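# Pack three foods in container, lid on, lock flaps

## Task

Place the bread roll, the yogurt cup and the cherry tomato inside the food container; after that, fit the container's lid and latch every one of its four flaps.

## Robot and tools

Robot: two UR12e-type arms, left_arm and right_arm, each ending in a Robotiq 2F-85 two-finger gripper with a wrist camera (cam_left_wrist, cam_right_wrist, 896x504 each). A camera block juts about 10 cm from the wrist 3 axis toward the gripper's +x side and turns with it. The gripper's fingers point along its +z axis and close along its y axis.

Frames. The scene frame has its origin at table-top height halfway between the nominal bases: +z up, +x out over the table, left_arm toward +y (arm names do not match image sides). Measured bases: left_arm at (+0.093, +0.631, 0) m, yaw quat_wxyz (+1.000, 0, 0, +0.019); right_arm at (+0.009, -0.599, 0) m, quat_wxyz (+1.000, 0, 0, -0.005). Each arm's end_effector_position, quaternion, velocities and camera pose are reported in that arm's own base frame; table and fixed things are in the scene frame. end_effector_position is the point between the pads when closed; fingertips reach about 19 mm past it closed, 6 mm open. Printed hand poses can be a few cm off, more at long reach.

A row (used by execute_actions and move) is 18 plain numbers: left_arm's 6 joint values, then left gripper position, force_limit, speed, then the same 9 for right_arm. Both arms must always be filled in. Joint values are absolute target angles in radians, in this joint order only: shoulder lift, elbow, wrist 1, wrist 2, wrist 3, shoulder pan. Ranges: elbow -3.142 to 3.142, all others -6.283 to 6.283; targets more than 0.010 rad beyond a limit (and beyond the current angle) are refused. Joint targets track at most 2.09 rad/s (shoulder pan and lift) or 3.14 rad/s (others). To keep an arm still, resend its "Joint targets" values; to leave a gripper unchanged, resend its last three gripper numbers.

Gripper numbers, all in [-1, 1]: position +1 = fully open (85 mm), about -0.8 = pads touching, -1 = close until blocked. force_limit scales motor push; speed sets finger speed (about 20 mm/s at -1, 85 at 0, 150 at +1). Slow closes give gentler grips (roughly 30 N per pad at force_limit -1, 100 N at +1); fast closes from well open can reach 120-245 N. To grasp, send position -1, keep sending it, and look for object_status 2. object_status: 0 moving, 1 blocked while opening, 2 blocked while closing (held), 3 reached target or pads met. Changing force_limit or speed only counts when position also changes by 0.01 or more; to loosen, open first. position_measured is in counts: 3 open, ~78 = 60 mm, 130 = 40 mm, 180 = 20 mm, 230 closed.

Tools:
- execute_actions(actions, cameras): actions is a list of actions; each action is up to 15 rows, one per 1/30 s step; a short action repeats its last row to fill 15 steps. An empty list returns a full status plus all camera images.
- move(target, speed, blend, stop_force, zero, blocking, cameras): target is one row or a list of up to 15 rows (absolute joint targets); joints interpolate together, so the hand follows a curve and does not avoid obstacles. speed is rad/s for the joint with farthest to travel, 0.01-3.14, default 0.5 (one value or one per target). blend (rad) rounds corners between listed targets; 0 stops at each. stop_force (N, 4-120, both arms) ends an arm's path when its wrist sensor feels that much push; use it with a low speed for touching down, and omit it when pulling away from a contact. zero (default true) re-zeroes the sensor before the move. blocking=false returns after about 0.5 s while motion continues (not allowed with stop_force). Gripper values in the first row are sent at the start; in later rows they are applied on arrival. Result adds a "move:" line: done, off_target (resting more than 0.01 rad from target), moving, held (a check withheld steps or the clearance check stopped it), or fault.
- wait(seconds 0-10): lets time pass holding commands; returns early if a running move ends.
- stop(): brakes the running move; fingers keep moving.
- zoom_image(camera, region): region [x0, y0, x1, y1] in pixels of that camera's latest image, top-left origin, at most 504 by 504.
- zero_wrist_force(arm): subtracts the current wrist reading from later ones.
- read_manual(section): licence texts only.
- finished_scene(scene): ends the current scene (1 or 2); irreversible, so call it only once the container is packed, lidded and latched and stays so without the robot.

Result lines: Joint positions, Joint velocities ("within noise" when still), Joint targets (what joints are driven toward now), Tool commands, joint torques (positive toward larger angle, include gravity, noisy), Wrist force/torque in the gripper's own axes plus the peak since the last report, object_status, position_measured, motor temperatures. "joint sent to its limit" means a target was clipped; "joint command not followed" means the clearance check altered an arm's targets. Motion lags commands by roughly 0.09-0.22 s, and fast motions may overshoot.

Avoid: any external force near 150 N (force fault) or joint contact torque at load limits (293 N m shoulder, 133 elbow, 48 wrists): either freezes the arm for 10 s. Arms are stiff, so commanding even slightly into a firm surface can fault. Do not let the arms or grippers collide or squeeze each other. Do not drop items, release them while moving, slam or knock things, or let anything fall or be left off the table. Avoid hard grips on items still resting on something and heavy twisting loads. Holding loads or outstretched poses heats motors: MOTOR HOT appears at 70 °C and the arm locks for 30-60 s at 85 °C. Loose objects may occasionally be nudged by an outside push, so check images before grasping.

Each tool is called after ">>>" by a JSON object that holds its "op" and its "data", one argument or row to a line.

## Session

>>> {"op": "execute_actions", "data": {
  "actions": []
}}

Scene clock: 0.00 s.
left_arm: end_effector_position=(+0.8406, -0.5371, +0.3401) position_measured=3 object_status=3 end_effector_quat_wxyz=(-0.038, +0.802, +0.016, +0.596) | right_arm: end_effector_position=(+0.1717, +0.7217, +0.3325) position_measured=3 object_status=3 end_effector_quat_wxyz=(-0.320, +0.859, -0.024, +0.399)
Joint names: [shoulder lift, elbow, wrist 1, wrist 2, wrist 3, shoulder pan]
Joint positions: left_arm=[-1.057 1.817 -3.337 -0.563 2.693 -0.997] | right_arm=[-1.592 -2.281 -0.352 0.57 -1.428 5.07]
Joint velocities: within noise
Joint torques (N m): no reading
Motor temperatures (°C): left_arm=[26 30 33 35 37 27] | right_arm=[34 27 37 32 34 27]
Wrist force (N): no reading
Wrist torque (N m): no reading
Wrist force, peak (N): no reading
Joint targets: left_arm=[-1.057 1.817 -3.337 -0.563 2.693 -0.997] | right_arm=[-1.592 -2.281 -0.352 0.570 -1.428 5.070]
Tool commands: left_gripper/position=+1.0 left_gripper/force_limit=+1.0 left_gripper/speed=+1.0 right_gripper/position=+1.0 right_gripper/force_limit=+1.0 right_gripper/speed=+1.0

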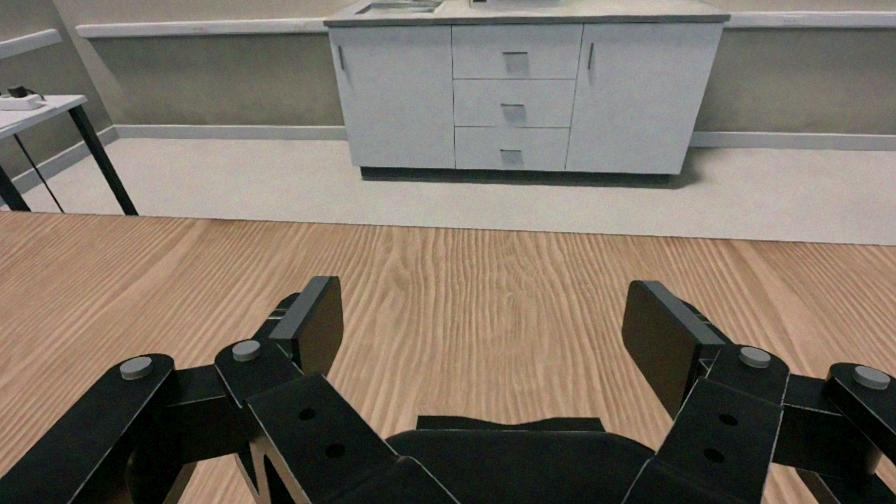

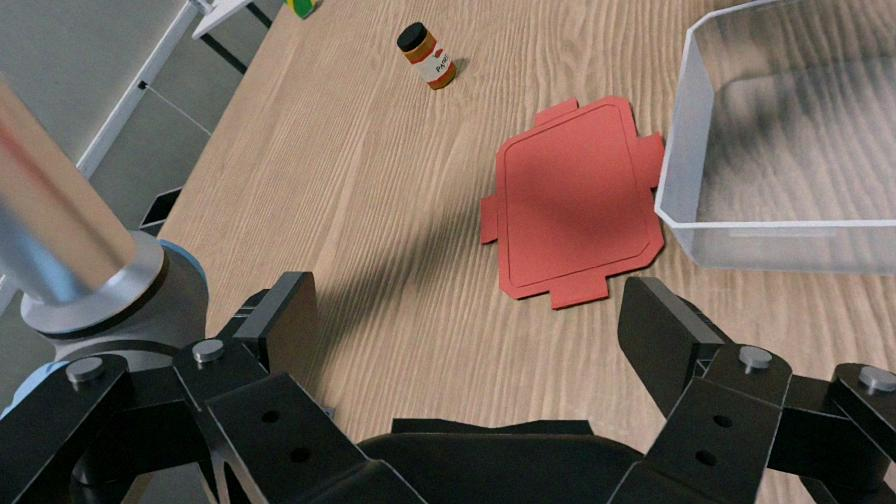

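>>> {"op": "move", "data": {
  "target": [-1.610,1.4504,-1.411,-1.5708,2.339,-0.8026,1,1,1,-1.6029,-1.3789,-1.7306,1.5708,-2.538,3.745,1,1,1],
  "speed": 1.0,
  "cameras": ["all"]
}}

Scene clock: 4.97 s.
left_arm: end_effector_position=(+0.5839, -0.3537, +0.5998) position_measured=3 object_status=3 end_effector_quat_wxyz=(+0.000, +1.000, +0.000, +0.000) | right_arm: end_effector_position=(+0.6783, +0.2560, +0.6000) position_measured=3 object_status=3 end_effector_quat_wxyz=(+0.000, +1.000, +0.000, +0.000)
Joint names: [shoulder lift, elbow, wrist 1, wrist 2, wrist 3, shoulder pan]
Joint positions: left_arm=[-1.61 1.45 -1.411 -1.571 2.339 -0.803] | right_arm=[-1.603 -1.379 -1.731 1.571 -2.538 3.745]
Joint torques (N m): left_arm=[-54.74 -54.57 -0.84 -3.19 -3.28 16.64] | right_arm=[43.6 64.19 1.09 1.76 -2.67 -11.35]
Wrist force (N): left_arm=[0.4 0.6 0.0] | right_arm=[-1.0 -1.4 0.6]
Wrist torque (N m): left_arm=[-0.12 0.37 0.16] | right_arm=[0.03 0.30 -0.20]
Wrist force, peak (N): left_arm=[-1.6 -1.6 -1.2] | right_arm=[-2.5 0.6 -1.7]
Joint targets: left_arm=[-1.610 1.450 -1.411 -1.571 2.339 -0.803] | right_arm=[-1.603 -1.379 -1.731 1.571 -2.538 3.745]
move: done

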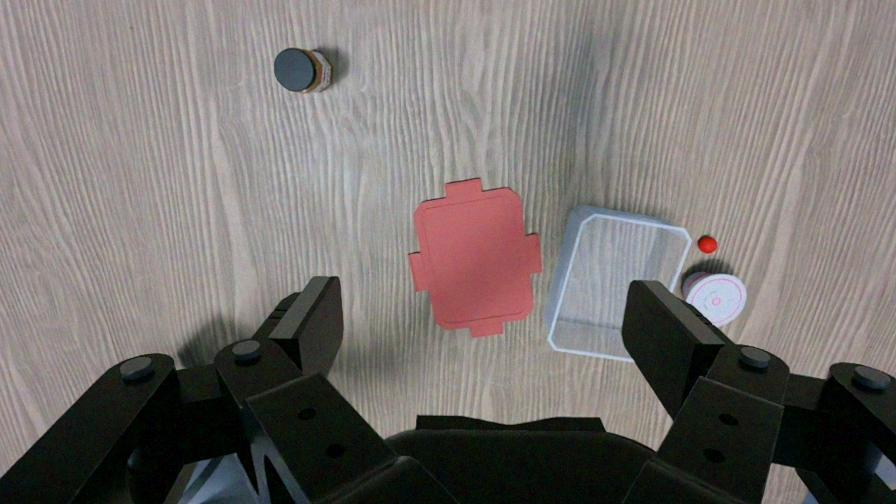

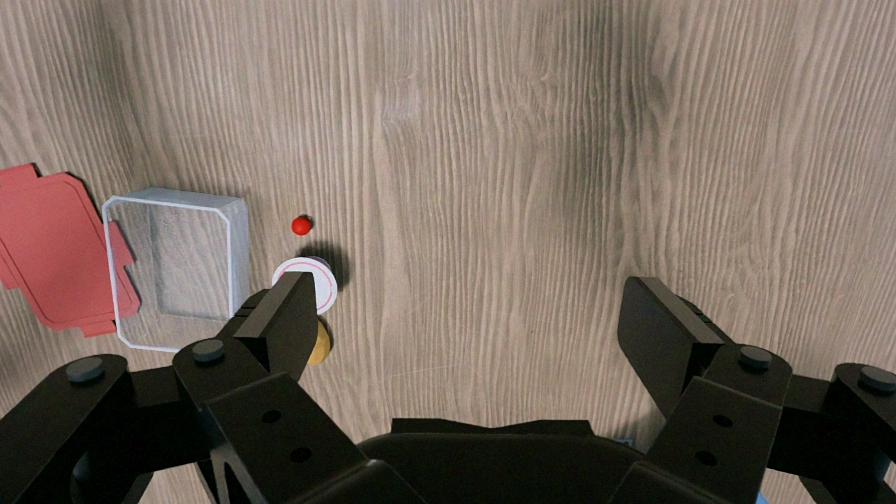

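>>> {"op": "move", "data": {
  "target": [-1.6928,1.9947,-1.8727,-1.5708,2.1697,-0.9719,1,1,1,-1.66,-1.7875,-1.2649,1.5708,-2.1894,4.0938,1,1,1],
  "speed": 1.0,
  "cameras": ["all"]
}}

>>> {"op": "zoom_image", "data": {
  "camera": "cam_left_wrist",
  "region": [250, 60, 700, 440]
}}

>>> {"op": "zoom_image", "data": {
  "camera": "cam_right_wrist",
  "region": [150, 60, 600, 440]
}}

Scene clock: 6.80 s.
left_arm: end_effector_position=(+0.4770, -0.3900, +0.3351) position_measured=3 object_status=3 end_effector_quat_wxyz=(+0.000, +1.000, +0.000, +0.000) | right_arm: end_effector_position=(+0.5591, +0.4851, +0.3350) position_measured=3 object_status=3 end_effector_quat_wxyz=(+0.000, +1.000, +0.000, +0.000)
Joint names: [shoulder lift, elbow, wrist 1, wrist 2, wrist 3, shoulder pan]
Joint positions: left_arm=[-1.693 1.995 -1.873 -1.571 2.17 -0.972] | right_arm=[-1.66 -1.787 -1.265 1.571 -2.189 4.094]
Joint torques (N m): left_arm=[-42.51 -39.26 -7.18 -2.03 -3.46 -16.76] | right_arm=[43.31 39.77 8.34 0.26 2.25 19.67]
Wrist force (N): left_arm=[0.7 0.8 0.5] | right_arm=[-1.5 -2.1 0.5]
Wrist torque (N m): left_arm=[-0.09 0.31 0.15] | right_arm=[-0.20 0.40 -0.37]
Wrist force, peak (N): left_arm=[-1.2 0.5 4.0] | right_arm=[-3.0 -4.3 4.7]
Joint targets: left_arm=[-1.693 1.995 -1.873 -1.571 2.170 -0.972] | right_arm=[-1.660 -1.788 -1.265 1.571 -2.189 4.094]
move: done

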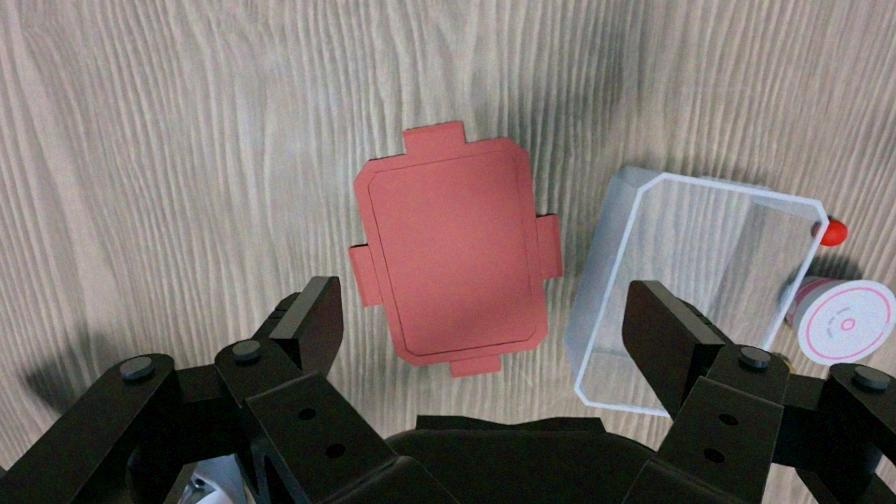

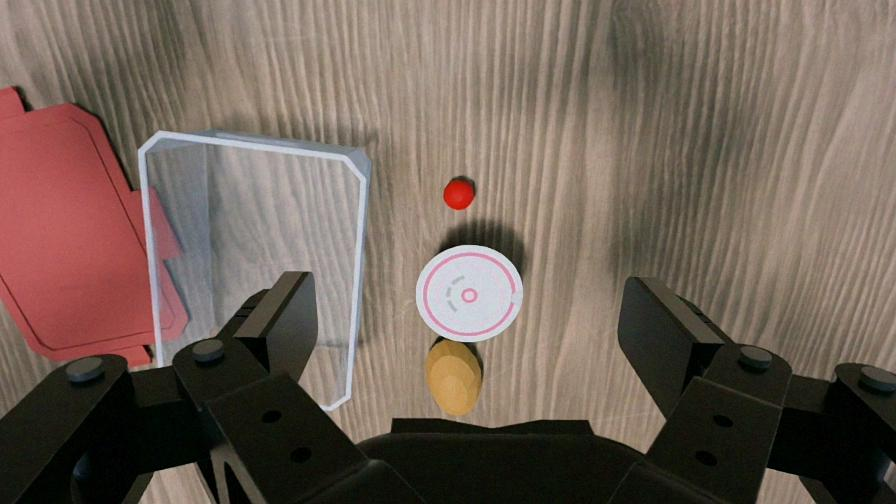

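Scaled by 1.120 from the camera's 896x504 image, which has a finer 1280x720 frame.

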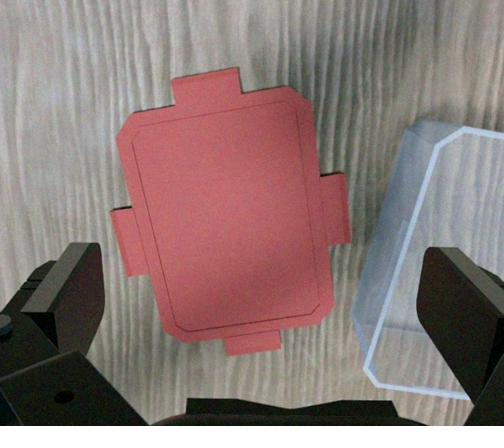

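Scaled by 1.120 from the camera's 896x504 image, which has a finer 1280x720 frame.

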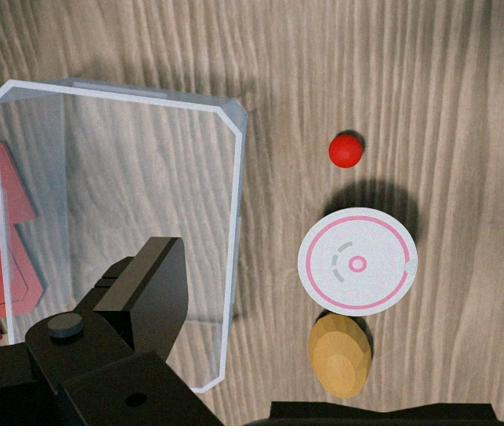

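>>> {"op": "move", "data": {
  "target": [
    [-1.6928,1.9947,-1.8727,-1.5708,2.94,-0.2,1,1,1,-1.66,-1.7875,-1.2649,1.5708,-2.1894,4.0938,1,1,1],
    [-1.6928,1.9947,-1.8727,-1.5708,2.94,-0.2,1,1,1,-2.5061,-0.8093,-2.4442,1.5708,0,4.2206,1,1,1]
  ],
  "speed": 1.0,
  "cameras": ["cam_right_wrist"]
}}

>>> {"op": "zoom_image", "data": {
  "camera": "cam_right_wrist",
  "region": [300, 100, 650, 350]
}}

Scene clock: 12.37 s.
left_arm: end_effector_position=(+0.6138, +0.0533, +0.3350) position_measured=3 object_status=3 end_effector_quat_wxyz=(+0.000, +1.000, +0.001, +0.000) | right_arm: end_effector_position=(+0.5644, +0.6847, +0.1998) position_measured=3 object_status=3 end_effector_quat_wxyz=(-0.429, -0.445, +0.743, -0.257)
Joint names: [shoulder lift, elbow, wrist 1, wrist 2, wrist 3, shoulder pan]
Joint positions: left_arm=[-1.693 1.995 -1.873 -1.571 2.94 -0.2] | right_arm=[-2.506 -0.809 -2.444 1.571 0 4.221]
Joint torques (N m): left_arm=[-18.34 -49.09 -0.8 2.78 3.26 15.83] | right_arm=[104.47 58.06 -3.81 -0.86 1.59 17.54]
Wrist force (N): left_arm=[0.5 0.7 0.1] | right_arm=[-0.1 -1.8 1.2]
Wrist torque (N m): left_arm=[-0.08 0.34 0.01] | right_arm=[-0.12 -0.03 -0.16]
Wrist force, peak (N): left_arm=[-1.6 4.1 0.0] | right_arm=[-0.9 -2.5 2.0]
Joint targets: left_arm=[-1.693 1.995 -1.873 -1.571 2.940 -0.200] | right_arm=[-2.506 -0.809 -2.444 1.571 0.000 4.221]
move: done
Images, in order (width x height): cam_right_wrist 896x504.

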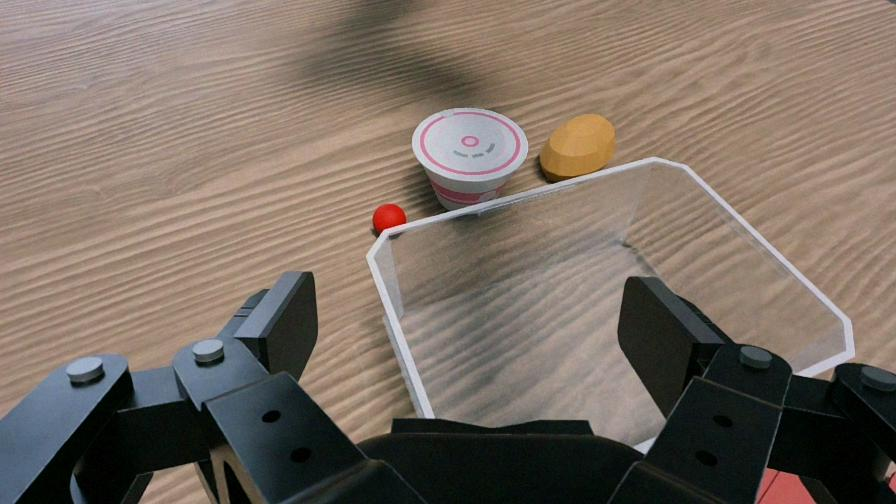

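Scaled by 1.440 from the camera's 896x504 image, which has a finer 1280x720 frame.

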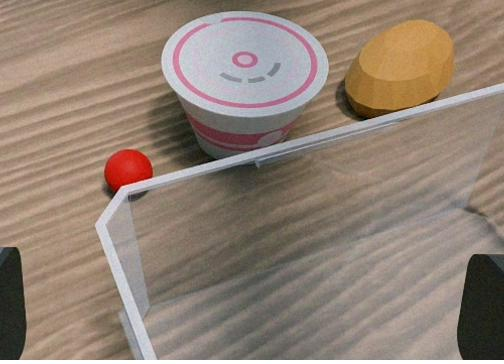

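>>> {"op": "move", "data": {
  "target": [
    [-1.6928,1.9947,-1.8727,-1.5708,2.94,-0.2,1,1,1,-1.66,-1.7875,-1.2649,1.5708,-2.1894,4.0938,1,1,1],
    [-1.6928,1.9947,-1.8727,-1.5708,2.94,-0.2,1,1,1,-1.6495,-2.1456,-0.9173,1.5708,-2.062,4.2211,1,1,1]
  ],
  "speed": 1.0,
  "blend": [0.2, 0],
  "cameras": ["cam_right_wrist"]
}}

>>> {"op": "zoom_image", "data": {
  "camera": "cam_right_wrist",
  "region": [250, 130, 700, 470]
}}

Scene clock: 16.87 s.
left_arm: end_effector_position=(+0.6138, +0.0533, +0.3350) position_measured=3 object_status=3 end_effector_quat_wxyz=(+0.000, +1.000, +0.001, +0.000) | right_arm: end_effector_position=(+0.4470, +0.4661, +0.1602) position_measured=3 object_status=3 end_effector_quat_wxyz=(+0.000, +1.000, +0.000, +0.000)
Joint names: [shoulder lift, elbow, wrist 1, wrist 2, wrist 3, shoulder pan]
Joint positions: left_arm=[-1.693 1.995 -1.873 -1.571 2.94 -0.2] | right_arm=[-1.649 -2.145 -0.917 1.571 -2.062 4.221]
Joint torques (N m): left_arm=[-21.19 -51.56 -0.83 2.36 3.28 16.23] | right_arm=[61.45 31.84 8.6 -0.81 2.15 17.98]
Wrist force (N): left_arm=[0.8 0.4 0.2] | right_arm=[-0.7 -1.3 1.3]
Wrist torque (N m): left_arm=[-0.14 0.29 0.01] | right_arm=[-0.11 0.31 -0.38]
Wrist force, peak (N): left_arm=[0.4 1.2 0.5] | right_arm=[-3.5 -1.4 4.7]
Joint targets: left_arm=[-1.693 1.995 -1.873 -1.571 2.940 -0.200] | right_arm=[-1.649 -2.146 -0.917 1.571 -2.062 4.221]
move: done; blend cut to 0.179 rad at target 1
Images, in order (width x height): cam_right_wrist 896x504.

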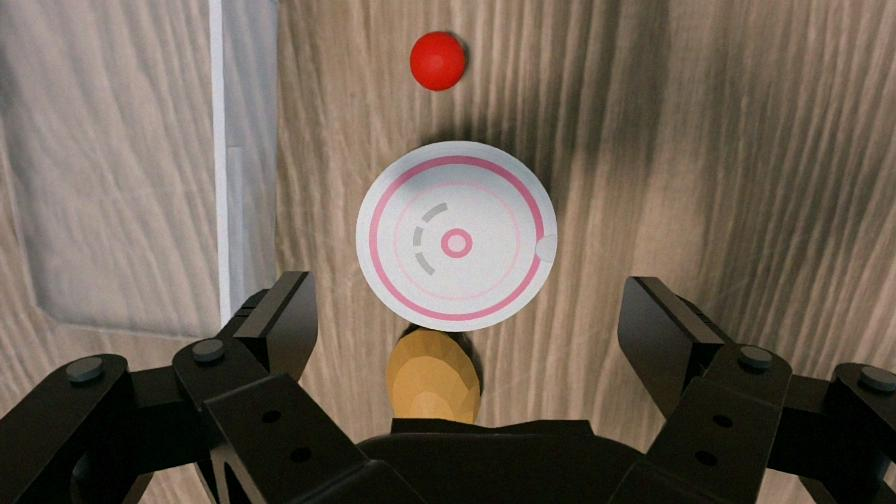

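Scaled by 1.120 from the camera's 896x504 image, which has a finer 1280x720 frame.

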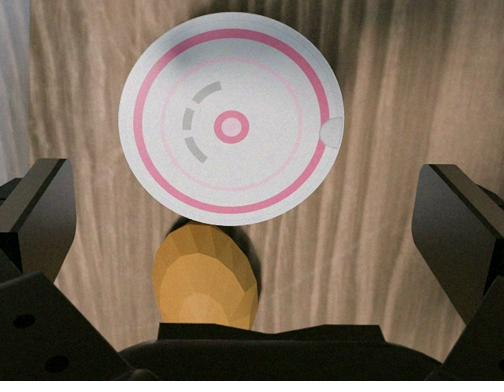

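>>> {"op": "move", "data": {
  "target": [-1.6703,2.2573,-2.1578,-1.5708,2.0728,-1.0688,1,1,1,-1.8091,-2.0890,-0.8143,1.5708,-2.1479,4.1353,0.1,-1,-1],
  "speed": 0.8,
  "cameras": ["all"]
}}

>>> {"op": "zoom_image", "data": {
  "camera": "cam_left_wrist",
  "region": [250, 0, 700, 340]
}}

Scene clock: 21.43 s.
left_arm: end_effector_position=(+0.4100, -0.3851, +0.1899) position_measured=3 object_status=3 end_effector_quat_wxyz=(+0.000, +1.000, +0.000, +0.000) | right_arm: end_effector_position=(+0.5170, +0.4750, +0.0999) position_measured=117 object_status=0 end_effector_quat_wxyz=(+0.000, +1.000, +0.000, +0.000)
Joint names: [shoulder lift, elbow, wrist 1, wrist 2, wrist 3, shoulder pan]
Joint positions: left_arm=[-1.67 2.257 -2.158 -1.571 2.073 -1.069] | right_arm=[-1.809 -2.089 -0.814 1.571 -2.148 4.135]
Joint torques (N m): left_arm=[-18.11 -33.97 -6.82 -0.93 -3.16 -14.34] | right_arm=[49.63 50.5 8.26 -0.98 -2.67 -11.55]
Wrist force (N): left_arm=[0.5 0.6 0.3] | right_arm=[-0.4 -1.0 1.3]
Wrist torque (N m): left_arm=[-0.13 0.35 0.16] | right_arm=[-0.07 0.28 -0.28]
Wrist force, peak (N): left_arm=[-2.4 3.5 1.3] | right_arm=[-0.2 -1.4 2.4]
Joint targets: left_arm=[-1.670 2.257 -2.158 -1.571 2.073 -1.069] | right_arm=[-1.809 -2.089 -0.814 1.571 -2.148 4.135]
move: done

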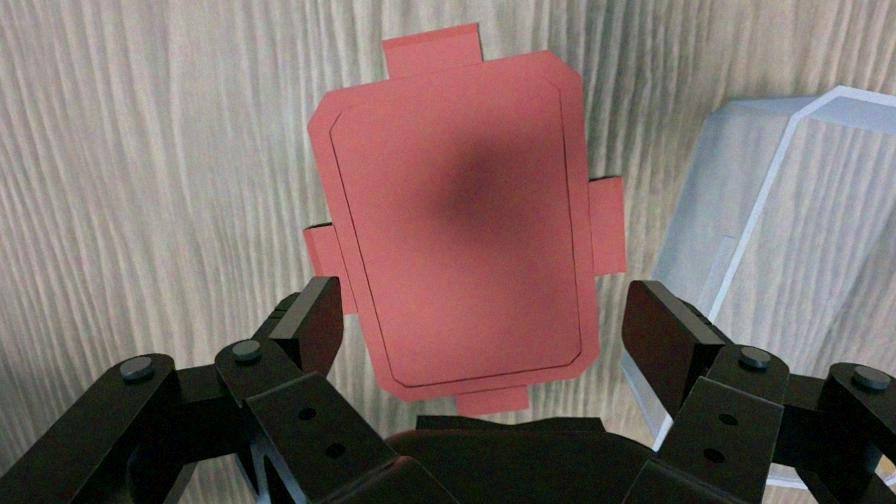

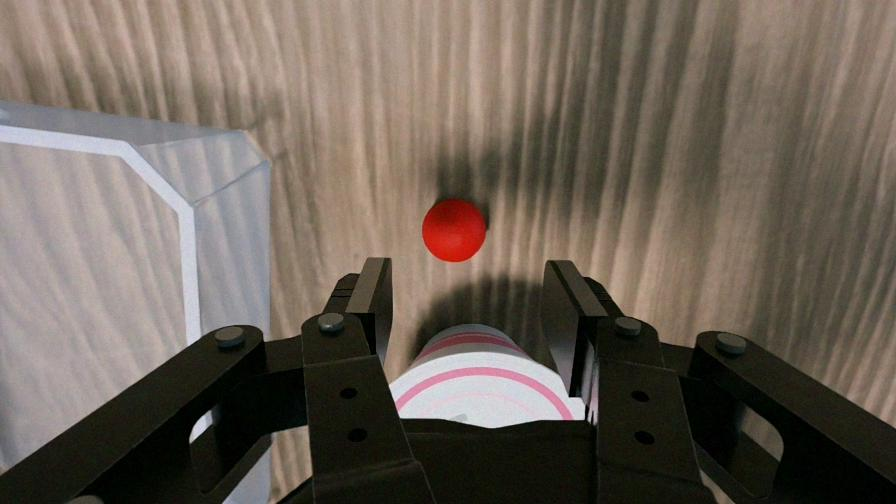

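Scaled by 1.120 from the camera's 896x504 image, which has a finer 1280x720 frame.

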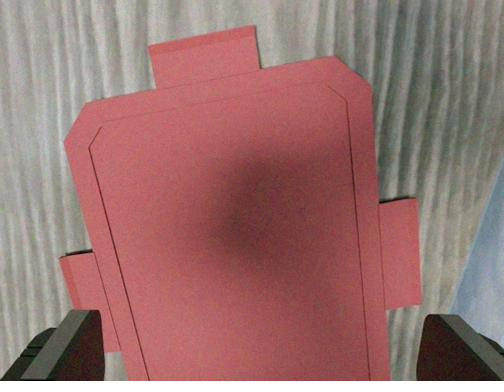

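>>> {"op": "move", "data": {
  "target": [-1.6703,2.2573,-2.1578,-1.5708,2.0728,-1.0688,1,1,1,-1.9188,-2.1315,-0.6621,1.5708,-2.1479,4.1353,0.1,-1,-1],
  "speed": 0.15,
  "stop_force": 12,
  "cameras": ["cam_right_wrist"]
}}

Scene clock: 23.70 s.
left_arm: end_effector_position=(+0.4100, -0.3851, +0.1899) position_measured=3 object_status=3 end_effector_quat_wxyz=(+0.000, +1.000, +0.000, +0.000) | right_arm: end_effector_position=(+0.5170, +0.4750, +0.0220) position_measured=117 object_status=3 end_effector_quat_wxyz=(+0.000, +1.000, +0.000, +0.000)
Joint names: [shoulder lift, elbow, wrist 1, wrist 2, wrist 3, shoulder pan]
Joint positions: left_arm=[-1.67 2.257 -2.158 -1.571 2.073 -1.069] | right_arm=[-1.919 -2.131 -0.662 1.571 -2.148 4.135]
Joint torques (N m): left_arm=[-18.04 -33.99 -7.04 -2.85 -3.21 -15.85] | right_arm=[52.26 23.65 7.95 -1.03 -2.83 -9.15]
Wrist force (N): left_arm=[0.4 0.7 0.3] | right_arm=[-1.0 -1.0 1.2]
Wrist torque (N m): left_arm=[-0.12 0.37 0.17] | right_arm=[-0.01 0.30 -0.26]
Wrist force, peak (N): left_arm=[0.7 1.1 0.5] | right_arm=[-1.0 -1.3 1.8]
Joint targets: left_arm=[-1.670 2.257 -2.158 -1.571 2.073 -1.069] | right_arm=[-1.919 -2.131 -0.662 1.571 -2.148 4.135]
move: done
Images, in order (width x height): cam_right_wrist 896x504.

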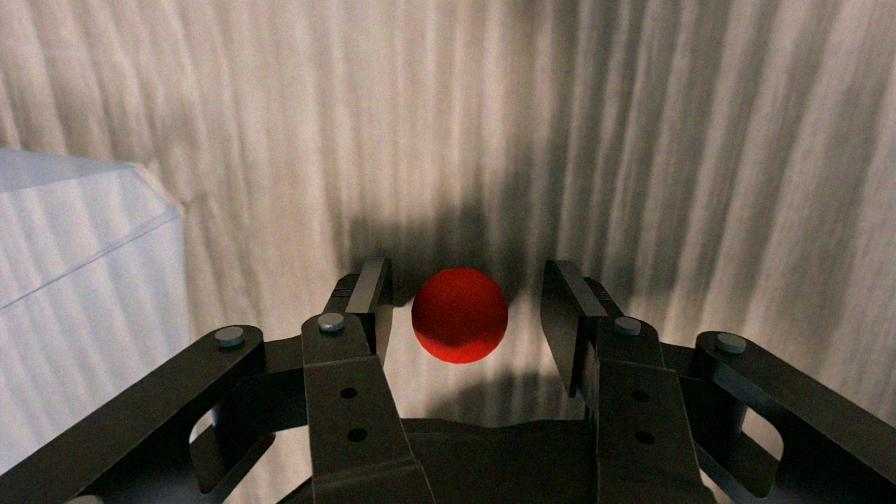

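>>> {"op": "execute_actions", "data": {
  "actions": [
    [[-1.6703,2.2573,-2.1578,-1.5708,2.0728,-1.0688,1,1,1,-1.9188,-2.1315,-0.6621,1.5708,-2.1479,4.1353,-1,-0.9,-1]],
    [[-1.6703,2.2573,-2.1578,-1.5708,2.0728,-1.0688,1,1,1,-1.9188,-2.1315,-0.6621,1.5708,-2.1479,4.1353,-1,-0.9,-1]],
    [[-1.6703,2.2573,-2.1578,-1.5708,2.0728,-1.0688,1,1,1,-1.9188,-2.1315,-0.6621,1.5708,-2.1479,4.1353,-1,-0.9,-1]]
  ]
}}

Scene clock: 25.57 s.
left_arm: end_effector_position=(+0.4100, -0.3851, +0.1899) position_measured=3 object_status=3 end_effector_quat_wxyz=(+0.000, +1.000, +0.000, +0.000) | right_arm: end_effector_position=(+0.5170, +0.4750, +0.0220) position_measured=165 object_status=2 end_effector_quat_wxyz=(+0.000, +1.000, +0.000, +0.000)
Joint names: [shoulder lift, elbow, wrist 1, wrist 2, wrist 3, shoulder pan]
Joint positions: left_arm=[-1.67 2.257 -2.158 -1.571 2.073 -1.069] | right_arm=[-1.919 -2.131 -0.662 1.571 -2.148 4.135]
Joint torques (N m): left_arm=[-16.48 -33.04 -6.71 -2.6 -3.27 -18.35] | right_arm=[51.75 23.78 6.85 -1.12 -2.32 -4.39]
Wrist force (N): left_arm=[0.7 0.7 0.1] | right_arm=[-1.0 -0.8 -2.6]
Wrist torque (N m): left_arm=[-0.12 0.32 0.16] | right_arm=[-0.01 0.26 -0.26]
Wrist force, peak (N): left_arm=[0.7 1.0 0.5] | right_arm=[-0.9 -1.1 -3.1]
Joint targets: left_arm=[-1.670 2.257 -2.158 -1.571 2.073 -1.069] | right_arm=[-1.919 -2.131 -0.662 1.571 -2.148 4.135]

>>> {"op": "move", "data": {
  "target": [
    [-1.6703,2.2573,-2.1578,-1.5708,2.0728,-1.0688,1,1,1,-1.7599,-2.06,-0.8925,1.5708,-2.1479,4.1353,-1,-0.9,-1],
    [-1.6703,2.2573,-2.1578,-1.5708,2.0728,-1.0688,1,1,1,-1.8391,-1.9564,-0.9169,1.5708,-1.7367,4.4135,-1,-0.9,-1]
  ],
  "speed": 0.6,
  "blend": [0.04, 0],
  "cameras": ["all"]
}}

Scene clock: 27.93 s.
left_arm: end_effector_position=(+0.4100, -0.3851, +0.1899) position_measured=3 object_status=3 end_effector_quat_wxyz=(+0.000, +1.000, +0.000, +0.000) | right_arm: end_effector_position=(+0.3832, +0.6519, +0.1399) position_measured=165 object_status=2 end_effector_quat_wxyz=(+0.000, +0.998, -0.066, +0.000)
Joint names: [shoulder lift, elbow, wrist 1, wrist 2, wrist 3, shoulder pan]
Joint positions: left_arm=[-1.67 2.257 -2.158 -1.571 2.073 -1.069] | right_arm=[-1.839 -1.956 -0.917 1.571 -1.737 4.413]
Joint torques (N m): left_arm=[-16.12 -33.67 -7.2 -2.45 -3.25 -17.24] | right_arm=[53.26 53.44 1.43 -0.79 2.14 16.57]
Wrist force (N): left_arm=[1.0 0.7 0.4] | right_arm=[-1.4 -0.9 1.3]
Wrist torque (N m): left_arm=[-0.11 0.27 0.17] | right_arm=[-0.01 0.48 -0.42]
Wrist force, peak (N): left_arm=[0.8 1.3 0.2] | right_arm=[-3.5 -3.6 1.3]
Joint targets: left_arm=[-1.670 2.257 -2.158 -1.571 2.073 -1.069] | right_arm=[-1.839 -1.956 -0.917 1.571 -1.737 4.413]
move: done

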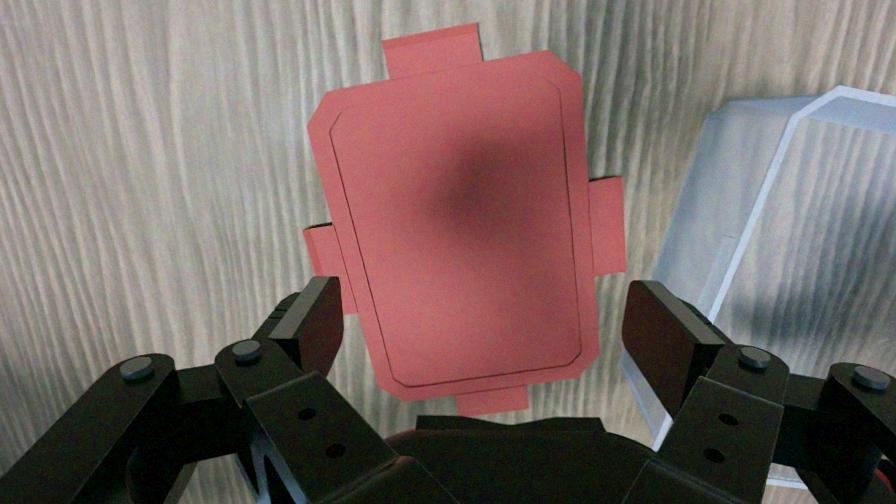

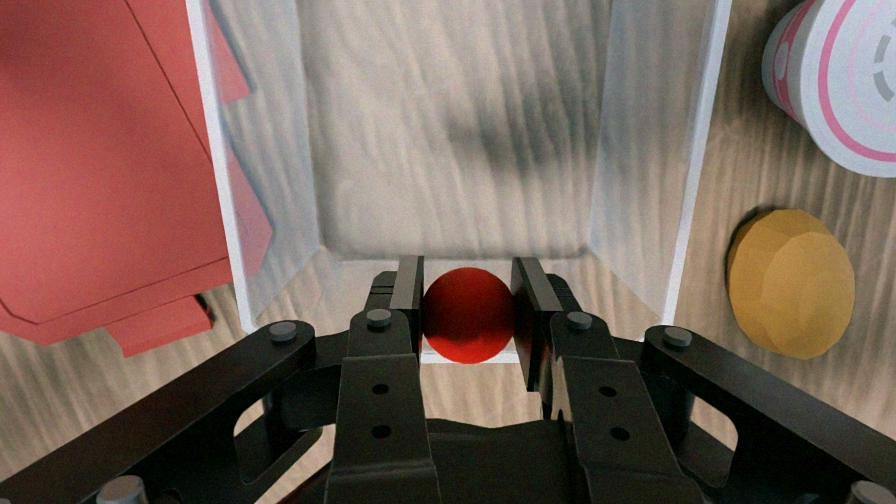

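>>> {"op": "move", "data": {
  "target": [-1.6703,2.2573,-2.1578,-1.5708,2.0728,-1.0688,1,1,1,-1.9763,-2.0218,-0.7143,1.5708,-1.7367,4.4135,-1,-0.9,-1],
  "speed": 0.15,
  "stop_force": 8,
  "cameras": ["cam_right_wrist"]
}}

Scene clock: 30.57 s.
left_arm: end_effector_position=(+0.4100, -0.3851, +0.1899) position_measured=3 object_status=3 end_effector_quat_wxyz=(+0.000, +1.000, +0.000, +0.000) | right_arm: end_effector_position=(+0.3831, +0.6520, +0.0279) position_measured=165 object_status=2 end_effector_quat_wxyz=(+0.000, +0.998, -0.066, +0.000)
Joint names: [shoulder lift, elbow, wrist 1, wrist 2, wrist 3, shoulder pan]
Joint positions: left_arm=[-1.67 2.257 -2.158 -1.571 2.073 -1.069] | right_arm=[-1.976 -2.022 -0.714 1.571 -1.737 4.414]
Joint torques (N m): left_arm=[-16.51 -34.38 -7.15 -2.53 -3.34 -16.48] | right_arm=[57.45 26.7 7.76 -0.55 1.96 16.27]
Wrist force (N): left_arm=[0.2 0.8 0.5] | right_arm=[-1.1 -1.3 1.2]
Wrist torque (N m): left_arm=[-0.10 0.40 0.16] | right_arm=[-0.06 0.38 -0.36]
Wrist force, peak (N): left_arm=[1.0 0.9 0.0] | right_arm=[-1.2 -1.3 1.8]
Joint targets: left_arm=[-1.670 2.257 -2.158 -1.571 2.073 -1.069] | right_arm=[-1.976 -2.022 -0.714 1.571 -1.737 4.413]
move: done
Images, in order (width x height): cam_right_wrist 896x504.

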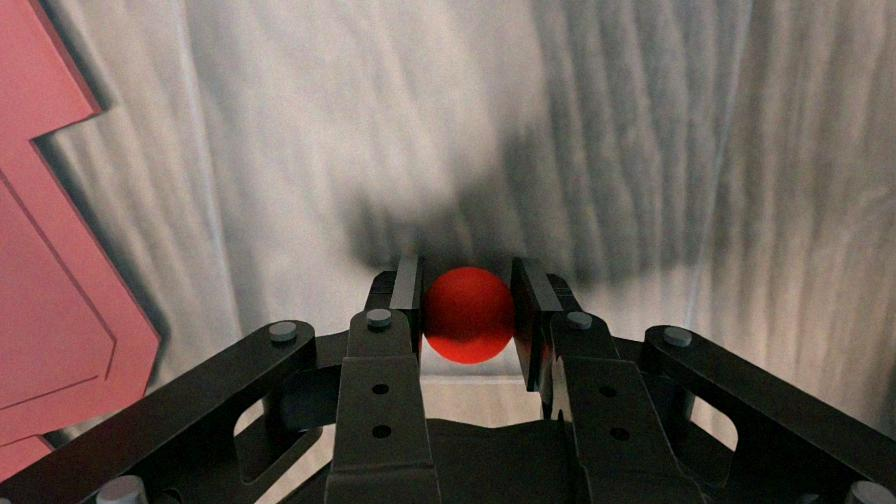

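>>> {"op": "move", "data": {
  "target": [-1.6703,2.2573,-2.1578,-1.5708,2.0728,-1.0688,1,1,1,-1.9832,-2.0238,-0.7054,1.5708,-1.7367,4.4135,-1,-0.9,-1],
  "speed": 0.05,
  "stop_force": 5
}}

>>> {"op": "execute_actions", "data": {
  "actions": [
    [[-1.6703,2.2573,-2.1578,-1.5708,2.0728,-1.0688,1,1,1,-1.9832,-2.0238,-0.7054,1.5708,-1.7367,4.4135,0.1,-1,-1]],
    [[-1.6703,2.2573,-2.1578,-1.5708,2.0728,-1.0688,1,1,1,-1.9832,-2.0238,-0.7054,1.5708,-1.7367,4.4135,0.1,-1,-1]]
  ],
  "cameras": ["cam_right_wrist"]
}}

Scene clock: 32.57 s.
left_arm: end_effector_position=(+0.4100, -0.3851, +0.1899) position_measured=3 object_status=3 end_effector_quat_wxyz=(+0.000, +1.000, +0.000, +0.000) | right_arm: end_effector_position=(+0.3831, +0.6521, +0.0239) position_measured=165 object_status=2 end_effector_quat_wxyz=(+0.000, +0.998, -0.066, +0.000)
Joint names: [shoulder lift, elbow, wrist 1, wrist 2, wrist 3, shoulder pan]
Joint positions: left_arm=[-1.67 2.257 -2.158 -1.571 2.073 -1.069] | right_arm=[-1.982 -2.023 -0.707 1.571 -1.737 4.414]
Joint torques (N m): left_arm=[-16.25 -34.11 -7.2 -3.31 -2.94 -13.76] | right_arm=[76.95 41.28 -0.12 -0.65 2.26 17.18]
Wrist force (N): left_arm=[0.7 0.6 0.4] | right_arm=[-1.0 -1.0 -5.1]
Wrist torque (N m): left_arm=[-0.14 0.33 0.16] | right_arm=[-0.04 0.34 -0.37]
Wrist force, peak (N): left_arm=[0.9 0.9 0.3] | right_arm=[-1.3 1.0 -10.8]
Joint targets: left_arm=[-1.670 2.257 -2.158 -1.571 2.073 -1.069] | right_arm=[-1.982 -2.023 -0.707 1.571 -1.737 4.414]
move: contact (right_arm)

Scene clock: 33.77 s.
left_arm: end_effector_position=(+0.4100, -0.3851, +0.1899) position_measured=3 object_status=3 end_effector_quat_wxyz=(+0.000, +1.000, +0.000, +0.000) | right_arm: end_effector_position=(+0.3831, +0.6521, +0.0229) position_measured=117 object_status=0 end_effector_quat_wxyz=(+0.000, +0.998, -0.066, +0.000)
Joint names: [shoulder lift, elbow, wrist 1, wrist 2, wrist 3, shoulder pan]
Joint positions: left_arm=[-1.67 2.257 -2.158 -1.571 2.073 -1.069] | right_arm=[-1.983 -2.024 -0.705 1.571 -1.737 4.414]
Joint torques (N m): left_arm=[-18.01 -34.89 -7.11 -3.11 -3.3 -18.83] | right_arm=[58.24 24.98 8.17 -0.21 1.98 13.45]
Wrist force (N): left_arm=[0.8 0.5 0.2] | right_arm=[-1.2 -0.9 1.0]
Wrist torque (N m): left_arm=[-0.15 0.30 0.17] | right_arm=[0.01 0.39 -0.37]
Wrist force, peak (N): left_arm=[0.6 0.9 0.4] | right_arm=[-0.9 0.1 -7.2]
Joint targets: left_arm=[-1.670 2.257 -2.158 -1.571 2.073 -1.069] | right_arm=[-1.983 -2.024 -0.705 1.571 -1.737 4.413]
Images, in order (width x height): cam_right_wrist 896x504.

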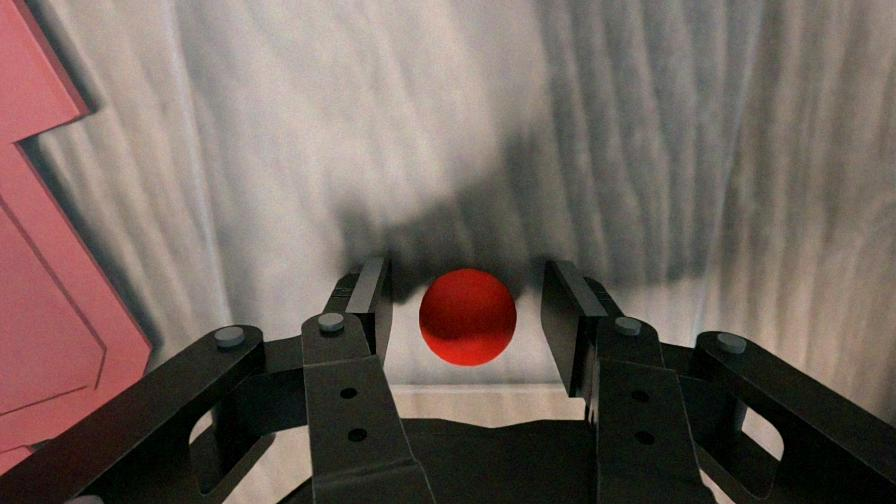

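>>> {"op": "move", "data": {
  "target": [
    [-1.6703,2.2573,-2.1578,-1.5708,2.0728,-1.0688,1,1,1,-1.8391,-1.9564,-0.9169,1.5708,-1.7367,4.4135,0.1,-1,-1],
    [-1.6703,2.2573,-2.1578,-1.5708,2.0728,-1.0688,1,1,1,-1.5858,-2.3054,-0.8212,1.5708,-2.16,4.4233,1,-1,0]
  ],
  "speed": 0.6,
  "cameras": ["cam_right_wrist"]
}}

Scene clock: 37.47 s.
left_arm: end_effector_position=(+0.4100, -0.3851, +0.1899) position_measured=3 object_status=3 end_effector_quat_wxyz=(+0.000, +1.000, +0.000, +0.000) | right_arm: end_effector_position=(+0.3230, +0.4750, +0.1200) position_measured=3 object_status=0 end_effector_quat_wxyz=(+0.000, +0.989, +0.149, +0.000)
Joint names: [shoulder lift, elbow, wrist 1, wrist 2, wrist 3, shoulder pan]
Joint positions: left_arm=[-1.67 2.257 -2.158 -1.571 2.073 -1.069] | right_arm=[-1.586 -2.305 -0.821 1.571 -2.16 4.423]
Joint torques (N m): left_arm=[-16.28 -34.79 -6.86 -2.72 -3.24 -15.35] | right_arm=[52.8 30.27 7.94 -0.2 -2.98 19.22]
Wrist force (N): left_arm=[0.8 0.8 0.1] | right_arm=[-1.0 -1.3 1.0]
Wrist torque (N m): left_arm=[-0.11 0.31 0.17] | right_arm=[-0.02 0.35 -0.26]
Wrist force, peak (N): left_arm=[0.7 1.0 0.3] | right_arm=[-1.1 -0.9 4.1]
Joint targets: left_arm=[-1.670 2.257 -2.158 -1.571 2.073 -1.069] | right_arm=[-1.586 -2.305 -0.821 1.571 -2.160 4.423]
move: done
Images, in order (width x height): cam_right_wrist 896x504.

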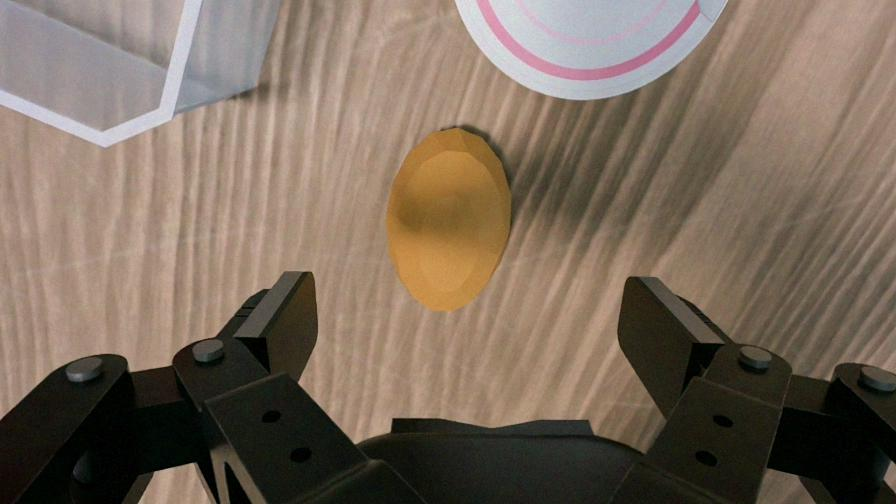

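>>> {"op": "move", "data": {
  "target": [-1.6703,2.2573,-2.1578,-1.5708,2.0728,-1.0688,1,1,1,-1.7561,-2.3731,-0.5832,1.5708,-2.16,4.4233,1,-1,0],
  "speed": 0.2,
  "stop_force": 12
}}

>>> {"op": "execute_actions", "data": {
  "actions": [
    [[-1.6703,2.2573,-2.1578,-1.5708,2.0728,-1.0688,1,1,1,-1.7561,-2.3731,-0.5832,1.5708,-2.16,4.4233,-1,-0.8,-1]],
    [[-1.6703,2.2573,-2.1578,-1.5708,2.0728,-1.0688,1,1,1,-1.7561,-2.3731,-0.5832,1.5708,-2.16,4.4233,-1,-0.8,-1]],
    [[-1.6703,2.2573,-2.1578,-1.5708,2.0728,-1.0688,1,1,1,-1.7561,-2.3731,-0.5832,1.5708,-2.16,4.4233,-1,-0.8,-1]],
    [[-1.6703,2.2573,-2.1578,-1.5708,2.0728,-1.0688,1,1,1,-1.7561,-2.3731,-0.5832,1.5708,-2.16,4.4233,-1,-0.8,-1]]
  ],
  "cameras": ["cam_right_wrist"]
}}

Scene clock: 39.97 s.
left_arm: end_effector_position=(+0.4100, -0.3851, +0.1899) position_measured=3 object_status=3 end_effector_quat_wxyz=(+0.000, +1.000, +0.000, +0.000) | right_arm: end_effector_position=(+0.3230, +0.4751, +0.0219) position_measured=3 object_status=3 end_effector_quat_wxyz=(+0.000, +0.989, +0.149, +0.000)
Joint names: [shoulder lift, elbow, wrist 1, wrist 2, wrist 3, shoulder pan]
Joint positions: left_arm=[-1.67 2.257 -2.158 -1.571 2.073 -1.069] | right_arm=[-1.756 -2.373 -0.583 1.571 -2.16 4.423]
Joint torques (N m): left_arm=[-15.65 -34.17 -7.23 -2.97 -3.09 -18.75] | right_arm=[32.64 19.65 7.85 0.11 -2.35 15.02]
Wrist force (N): left_arm=[0.5 0.5 0.4] | right_arm=[-0.4 -1.5 0.9]
Wrist torque (N m): left_arm=[-0.16 0.35 0.17] | right_arm=[-0.09 0.25 -0.23]
Wrist force, peak (N): left_arm=[0.6 1.2 0.4] | right_arm=[-0.3 -1.1 2.2]
Joint targets: left_arm=[-1.670 2.257 -2.158 -1.571 2.073 -1.069] | right_arm=[-1.756 -2.373 -0.583 1.571 -2.160 4.423]
move: done

Scene clock: 42.17 s.
left_arm: end_effector_position=(+0.4100, -0.3851, +0.1899) position_measured=3 object_status=3 end_effector_quat_wxyz=(+0.000, +1.000, +0.000, +0.000) | right_arm: end_effector_position=(+0.3230, +0.4751, +0.0219) position_measured=89 object_status=2 end_effector_quat_wxyz=(+0.000, +0.989, +0.149, +0.000)
Joint names: [shoulder lift, elbow, wrist 1, wrist 2, wrist 3, shoulder pan]
Joint positions: left_arm=[-1.67 2.257 -2.158 -1.571 2.073 -1.069] | right_arm=[-1.756 -2.373 -0.583 1.571 -2.16 4.423]
Joint torques (N m): left_arm=[-20.01 -33.86 -6.96 -2.73 -3.06 -17.5] | right_arm=[35.02 21.68 4.86 -0.11 -2.38 12.89]
Wrist force (N): left_arm=[0.3 0.8 0.5] | right_arm=[-2.3 5.3 -25.3]
Wrist torque (N m): left_arm=[-0.10 0.38 0.16] | right_arm=[-0.20 0.16 -0.22]
Wrist force, peak (N): left_arm=[0.6 1.0 0.6] | right_arm=[-2.3 5.3 -25.3]
Joint targets: left_arm=[-1.670 2.257 -2.158 -1.571 2.073 -1.069] | right_arm=[-1.756 -2.373 -0.583 1.571 -2.160 4.423]
Images, in order (width x height): cam_right_wrist 896x504.

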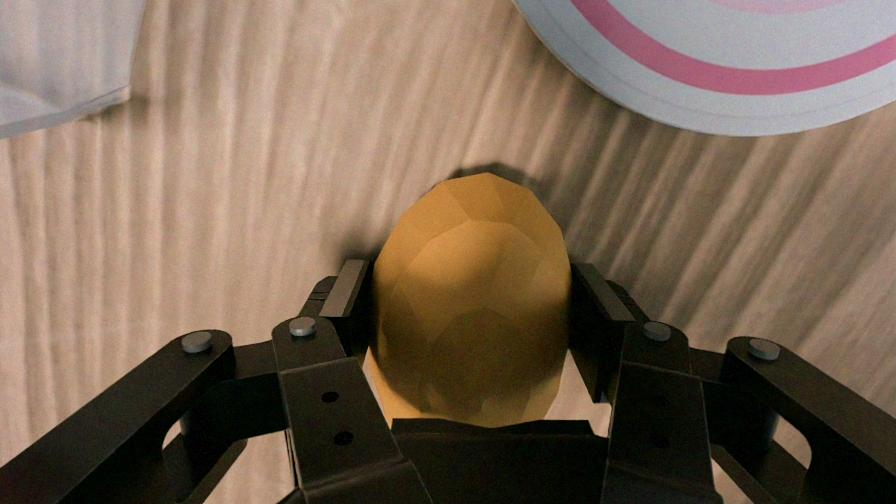

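>>> {"op": "move", "data": {
  "target": [
    [-1.6703,2.2573,-2.1578,-1.5708,2.3916,-0.75,1,1,1,-1.5434,-2.2782,-0.8908,1.5708,-2.16,4.4233,-1,-0.8,-1],
    [-1.6703,2.2573,-2.1578,-1.5708,2.3916,-0.75,1,1,1,-1.8620,-1.9032,-0.9472,1.5708,-3.381,4.3392,-1,-0.8,-1]
  ],
  "speed": 0.7,
  "blend": [0.1, 0],
  "cameras": ["all"]
}}

Scene clock: 45.30 s.
left_arm: end_effector_position=(+0.5101, -0.2372, +0.1899) position_measured=3 object_status=3 end_effector_quat_wxyz=(+0.000, +1.000, +0.000, +0.000) | right_arm: end_effector_position=(+0.4391, +0.6439, +0.1499) position_measured=89 object_status=2 end_effector_quat_wxyz=(+0.000, +0.753, +0.658, +0.000)
Joint names: [shoulder lift, elbow, wrist 1, wrist 2, wrist 3, shoulder pan]
Joint positions: left_arm=[-1.67 2.257 -2.158 -1.571 2.392 -0.75] | right_arm=[-1.862 -1.903 -0.947 1.571 -3.381 4.339]
Joint torques (N m): left_arm=[-39.18 -40.6 -1.32 2.68 3.28 16.91] | right_arm=[56.49 54.59 1.34 -0.19 -2.93 -13.27]
Wrist force (N): left_arm=[0.2 0.6 0.2] | right_arm=[-1.1 -1.2 1.5]
Wrist torque (N m): left_arm=[-0.14 0.39 0.03] | right_arm=[-0.02 0.39 -0.34]
Wrist force, peak (N): left_arm=[-1.6 3.3 0.2] | right_arm=[-2.2 5.3 -25.2]
Joint targets: left_arm=[-1.670 2.257 -2.158 -1.571 2.392 -0.750] | right_arm=[-1.862 -1.903 -0.947 1.571 -3.381 4.339]
move: done

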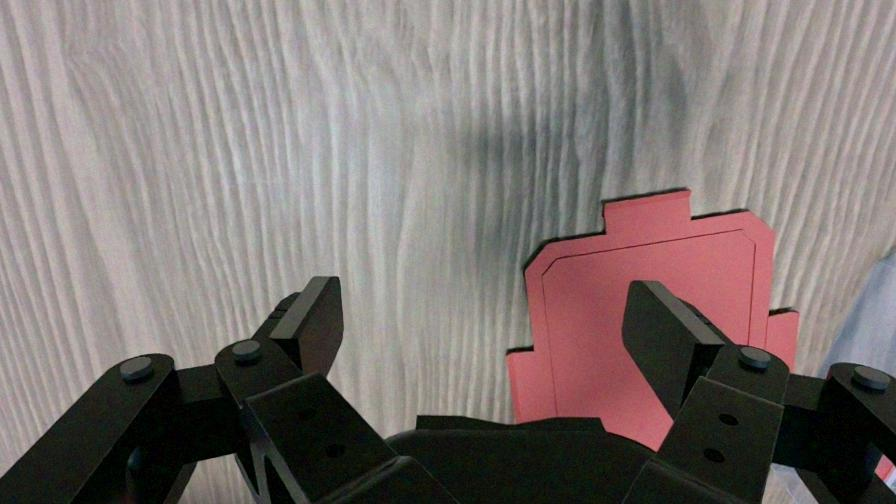

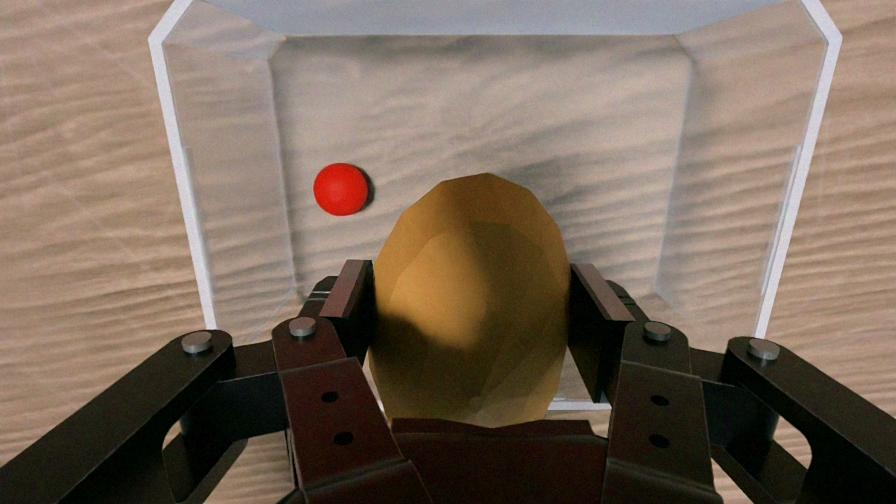

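>>> {"op": "move", "data": {
  "target": [-1.6703,2.2573,-2.1578,-1.5708,2.3916,-0.75,1,1,1,-2.0158,-1.9562,-0.7404,1.5708,-3.3847,4.3355,-1,-0.8,-1],
  "speed": 0.12,
  "stop_force": 8,
  "cameras": ["cam_right_wrist"]
}}

Scene clock: 48.43 s.
left_arm: end_effector_position=(+0.5101, -0.2372, +0.1899) position_measured=3 object_status=3 end_effector_quat_wxyz=(+0.000, +1.000, +0.000, +0.000) | right_arm: end_effector_position=(+0.4450, +0.6511, +0.0279) position_measured=89 object_status=2 end_effector_quat_wxyz=(+0.000, +0.753, +0.658, +0.000)
Joint names: [shoulder lift, elbow, wrist 1, wrist 2, wrist 3, shoulder pan]
Joint positions: left_arm=[-1.67 2.257 -2.158 -1.571 2.392 -0.75] | right_arm=[-2.016 -1.956 -0.74 1.571 -3.385 4.335]
Joint torques (N m): left_arm=[-38.95 -45.97 -0.91 2.54 2.82 18.06] | right_arm=[62.29 27.65 8.35 0.39 -1.85 -14.68]
Wrist force (N): left_arm=[0.5 0.8 0.2] | right_arm=[-1.4 -1.0 0.9]
Wrist torque (N m): left_arm=[-0.09 0.34 0.03] | right_arm=[0.03 0.43 -0.29]
Wrist force, peak (N): left_arm=[0.9 0.5 0.0] | right_arm=[-1.0 -1.5 2.4]
Joint targets: left_arm=[-1.670 2.257 -2.158 -1.571 2.392 -0.750] | right_arm=[-2.016 -1.956 -0.740 1.571 -3.385 4.335]
move: done
Images, in order (width x height): cam_right_wrist 896x504.

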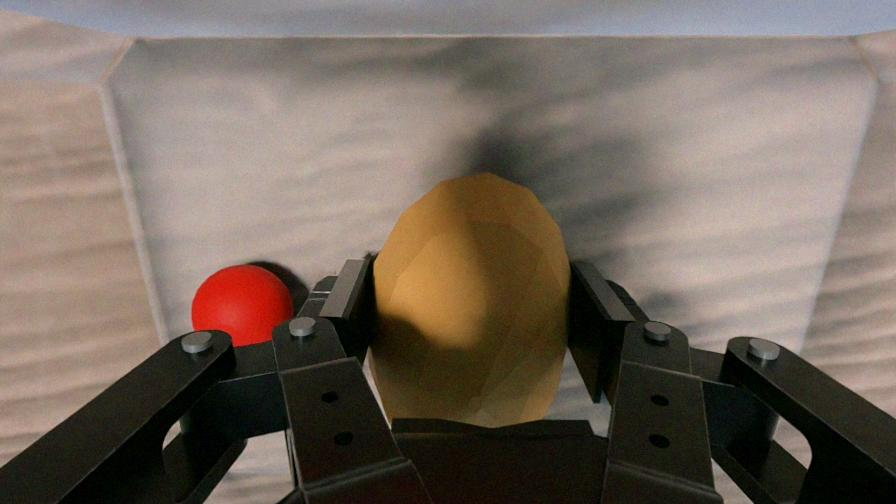

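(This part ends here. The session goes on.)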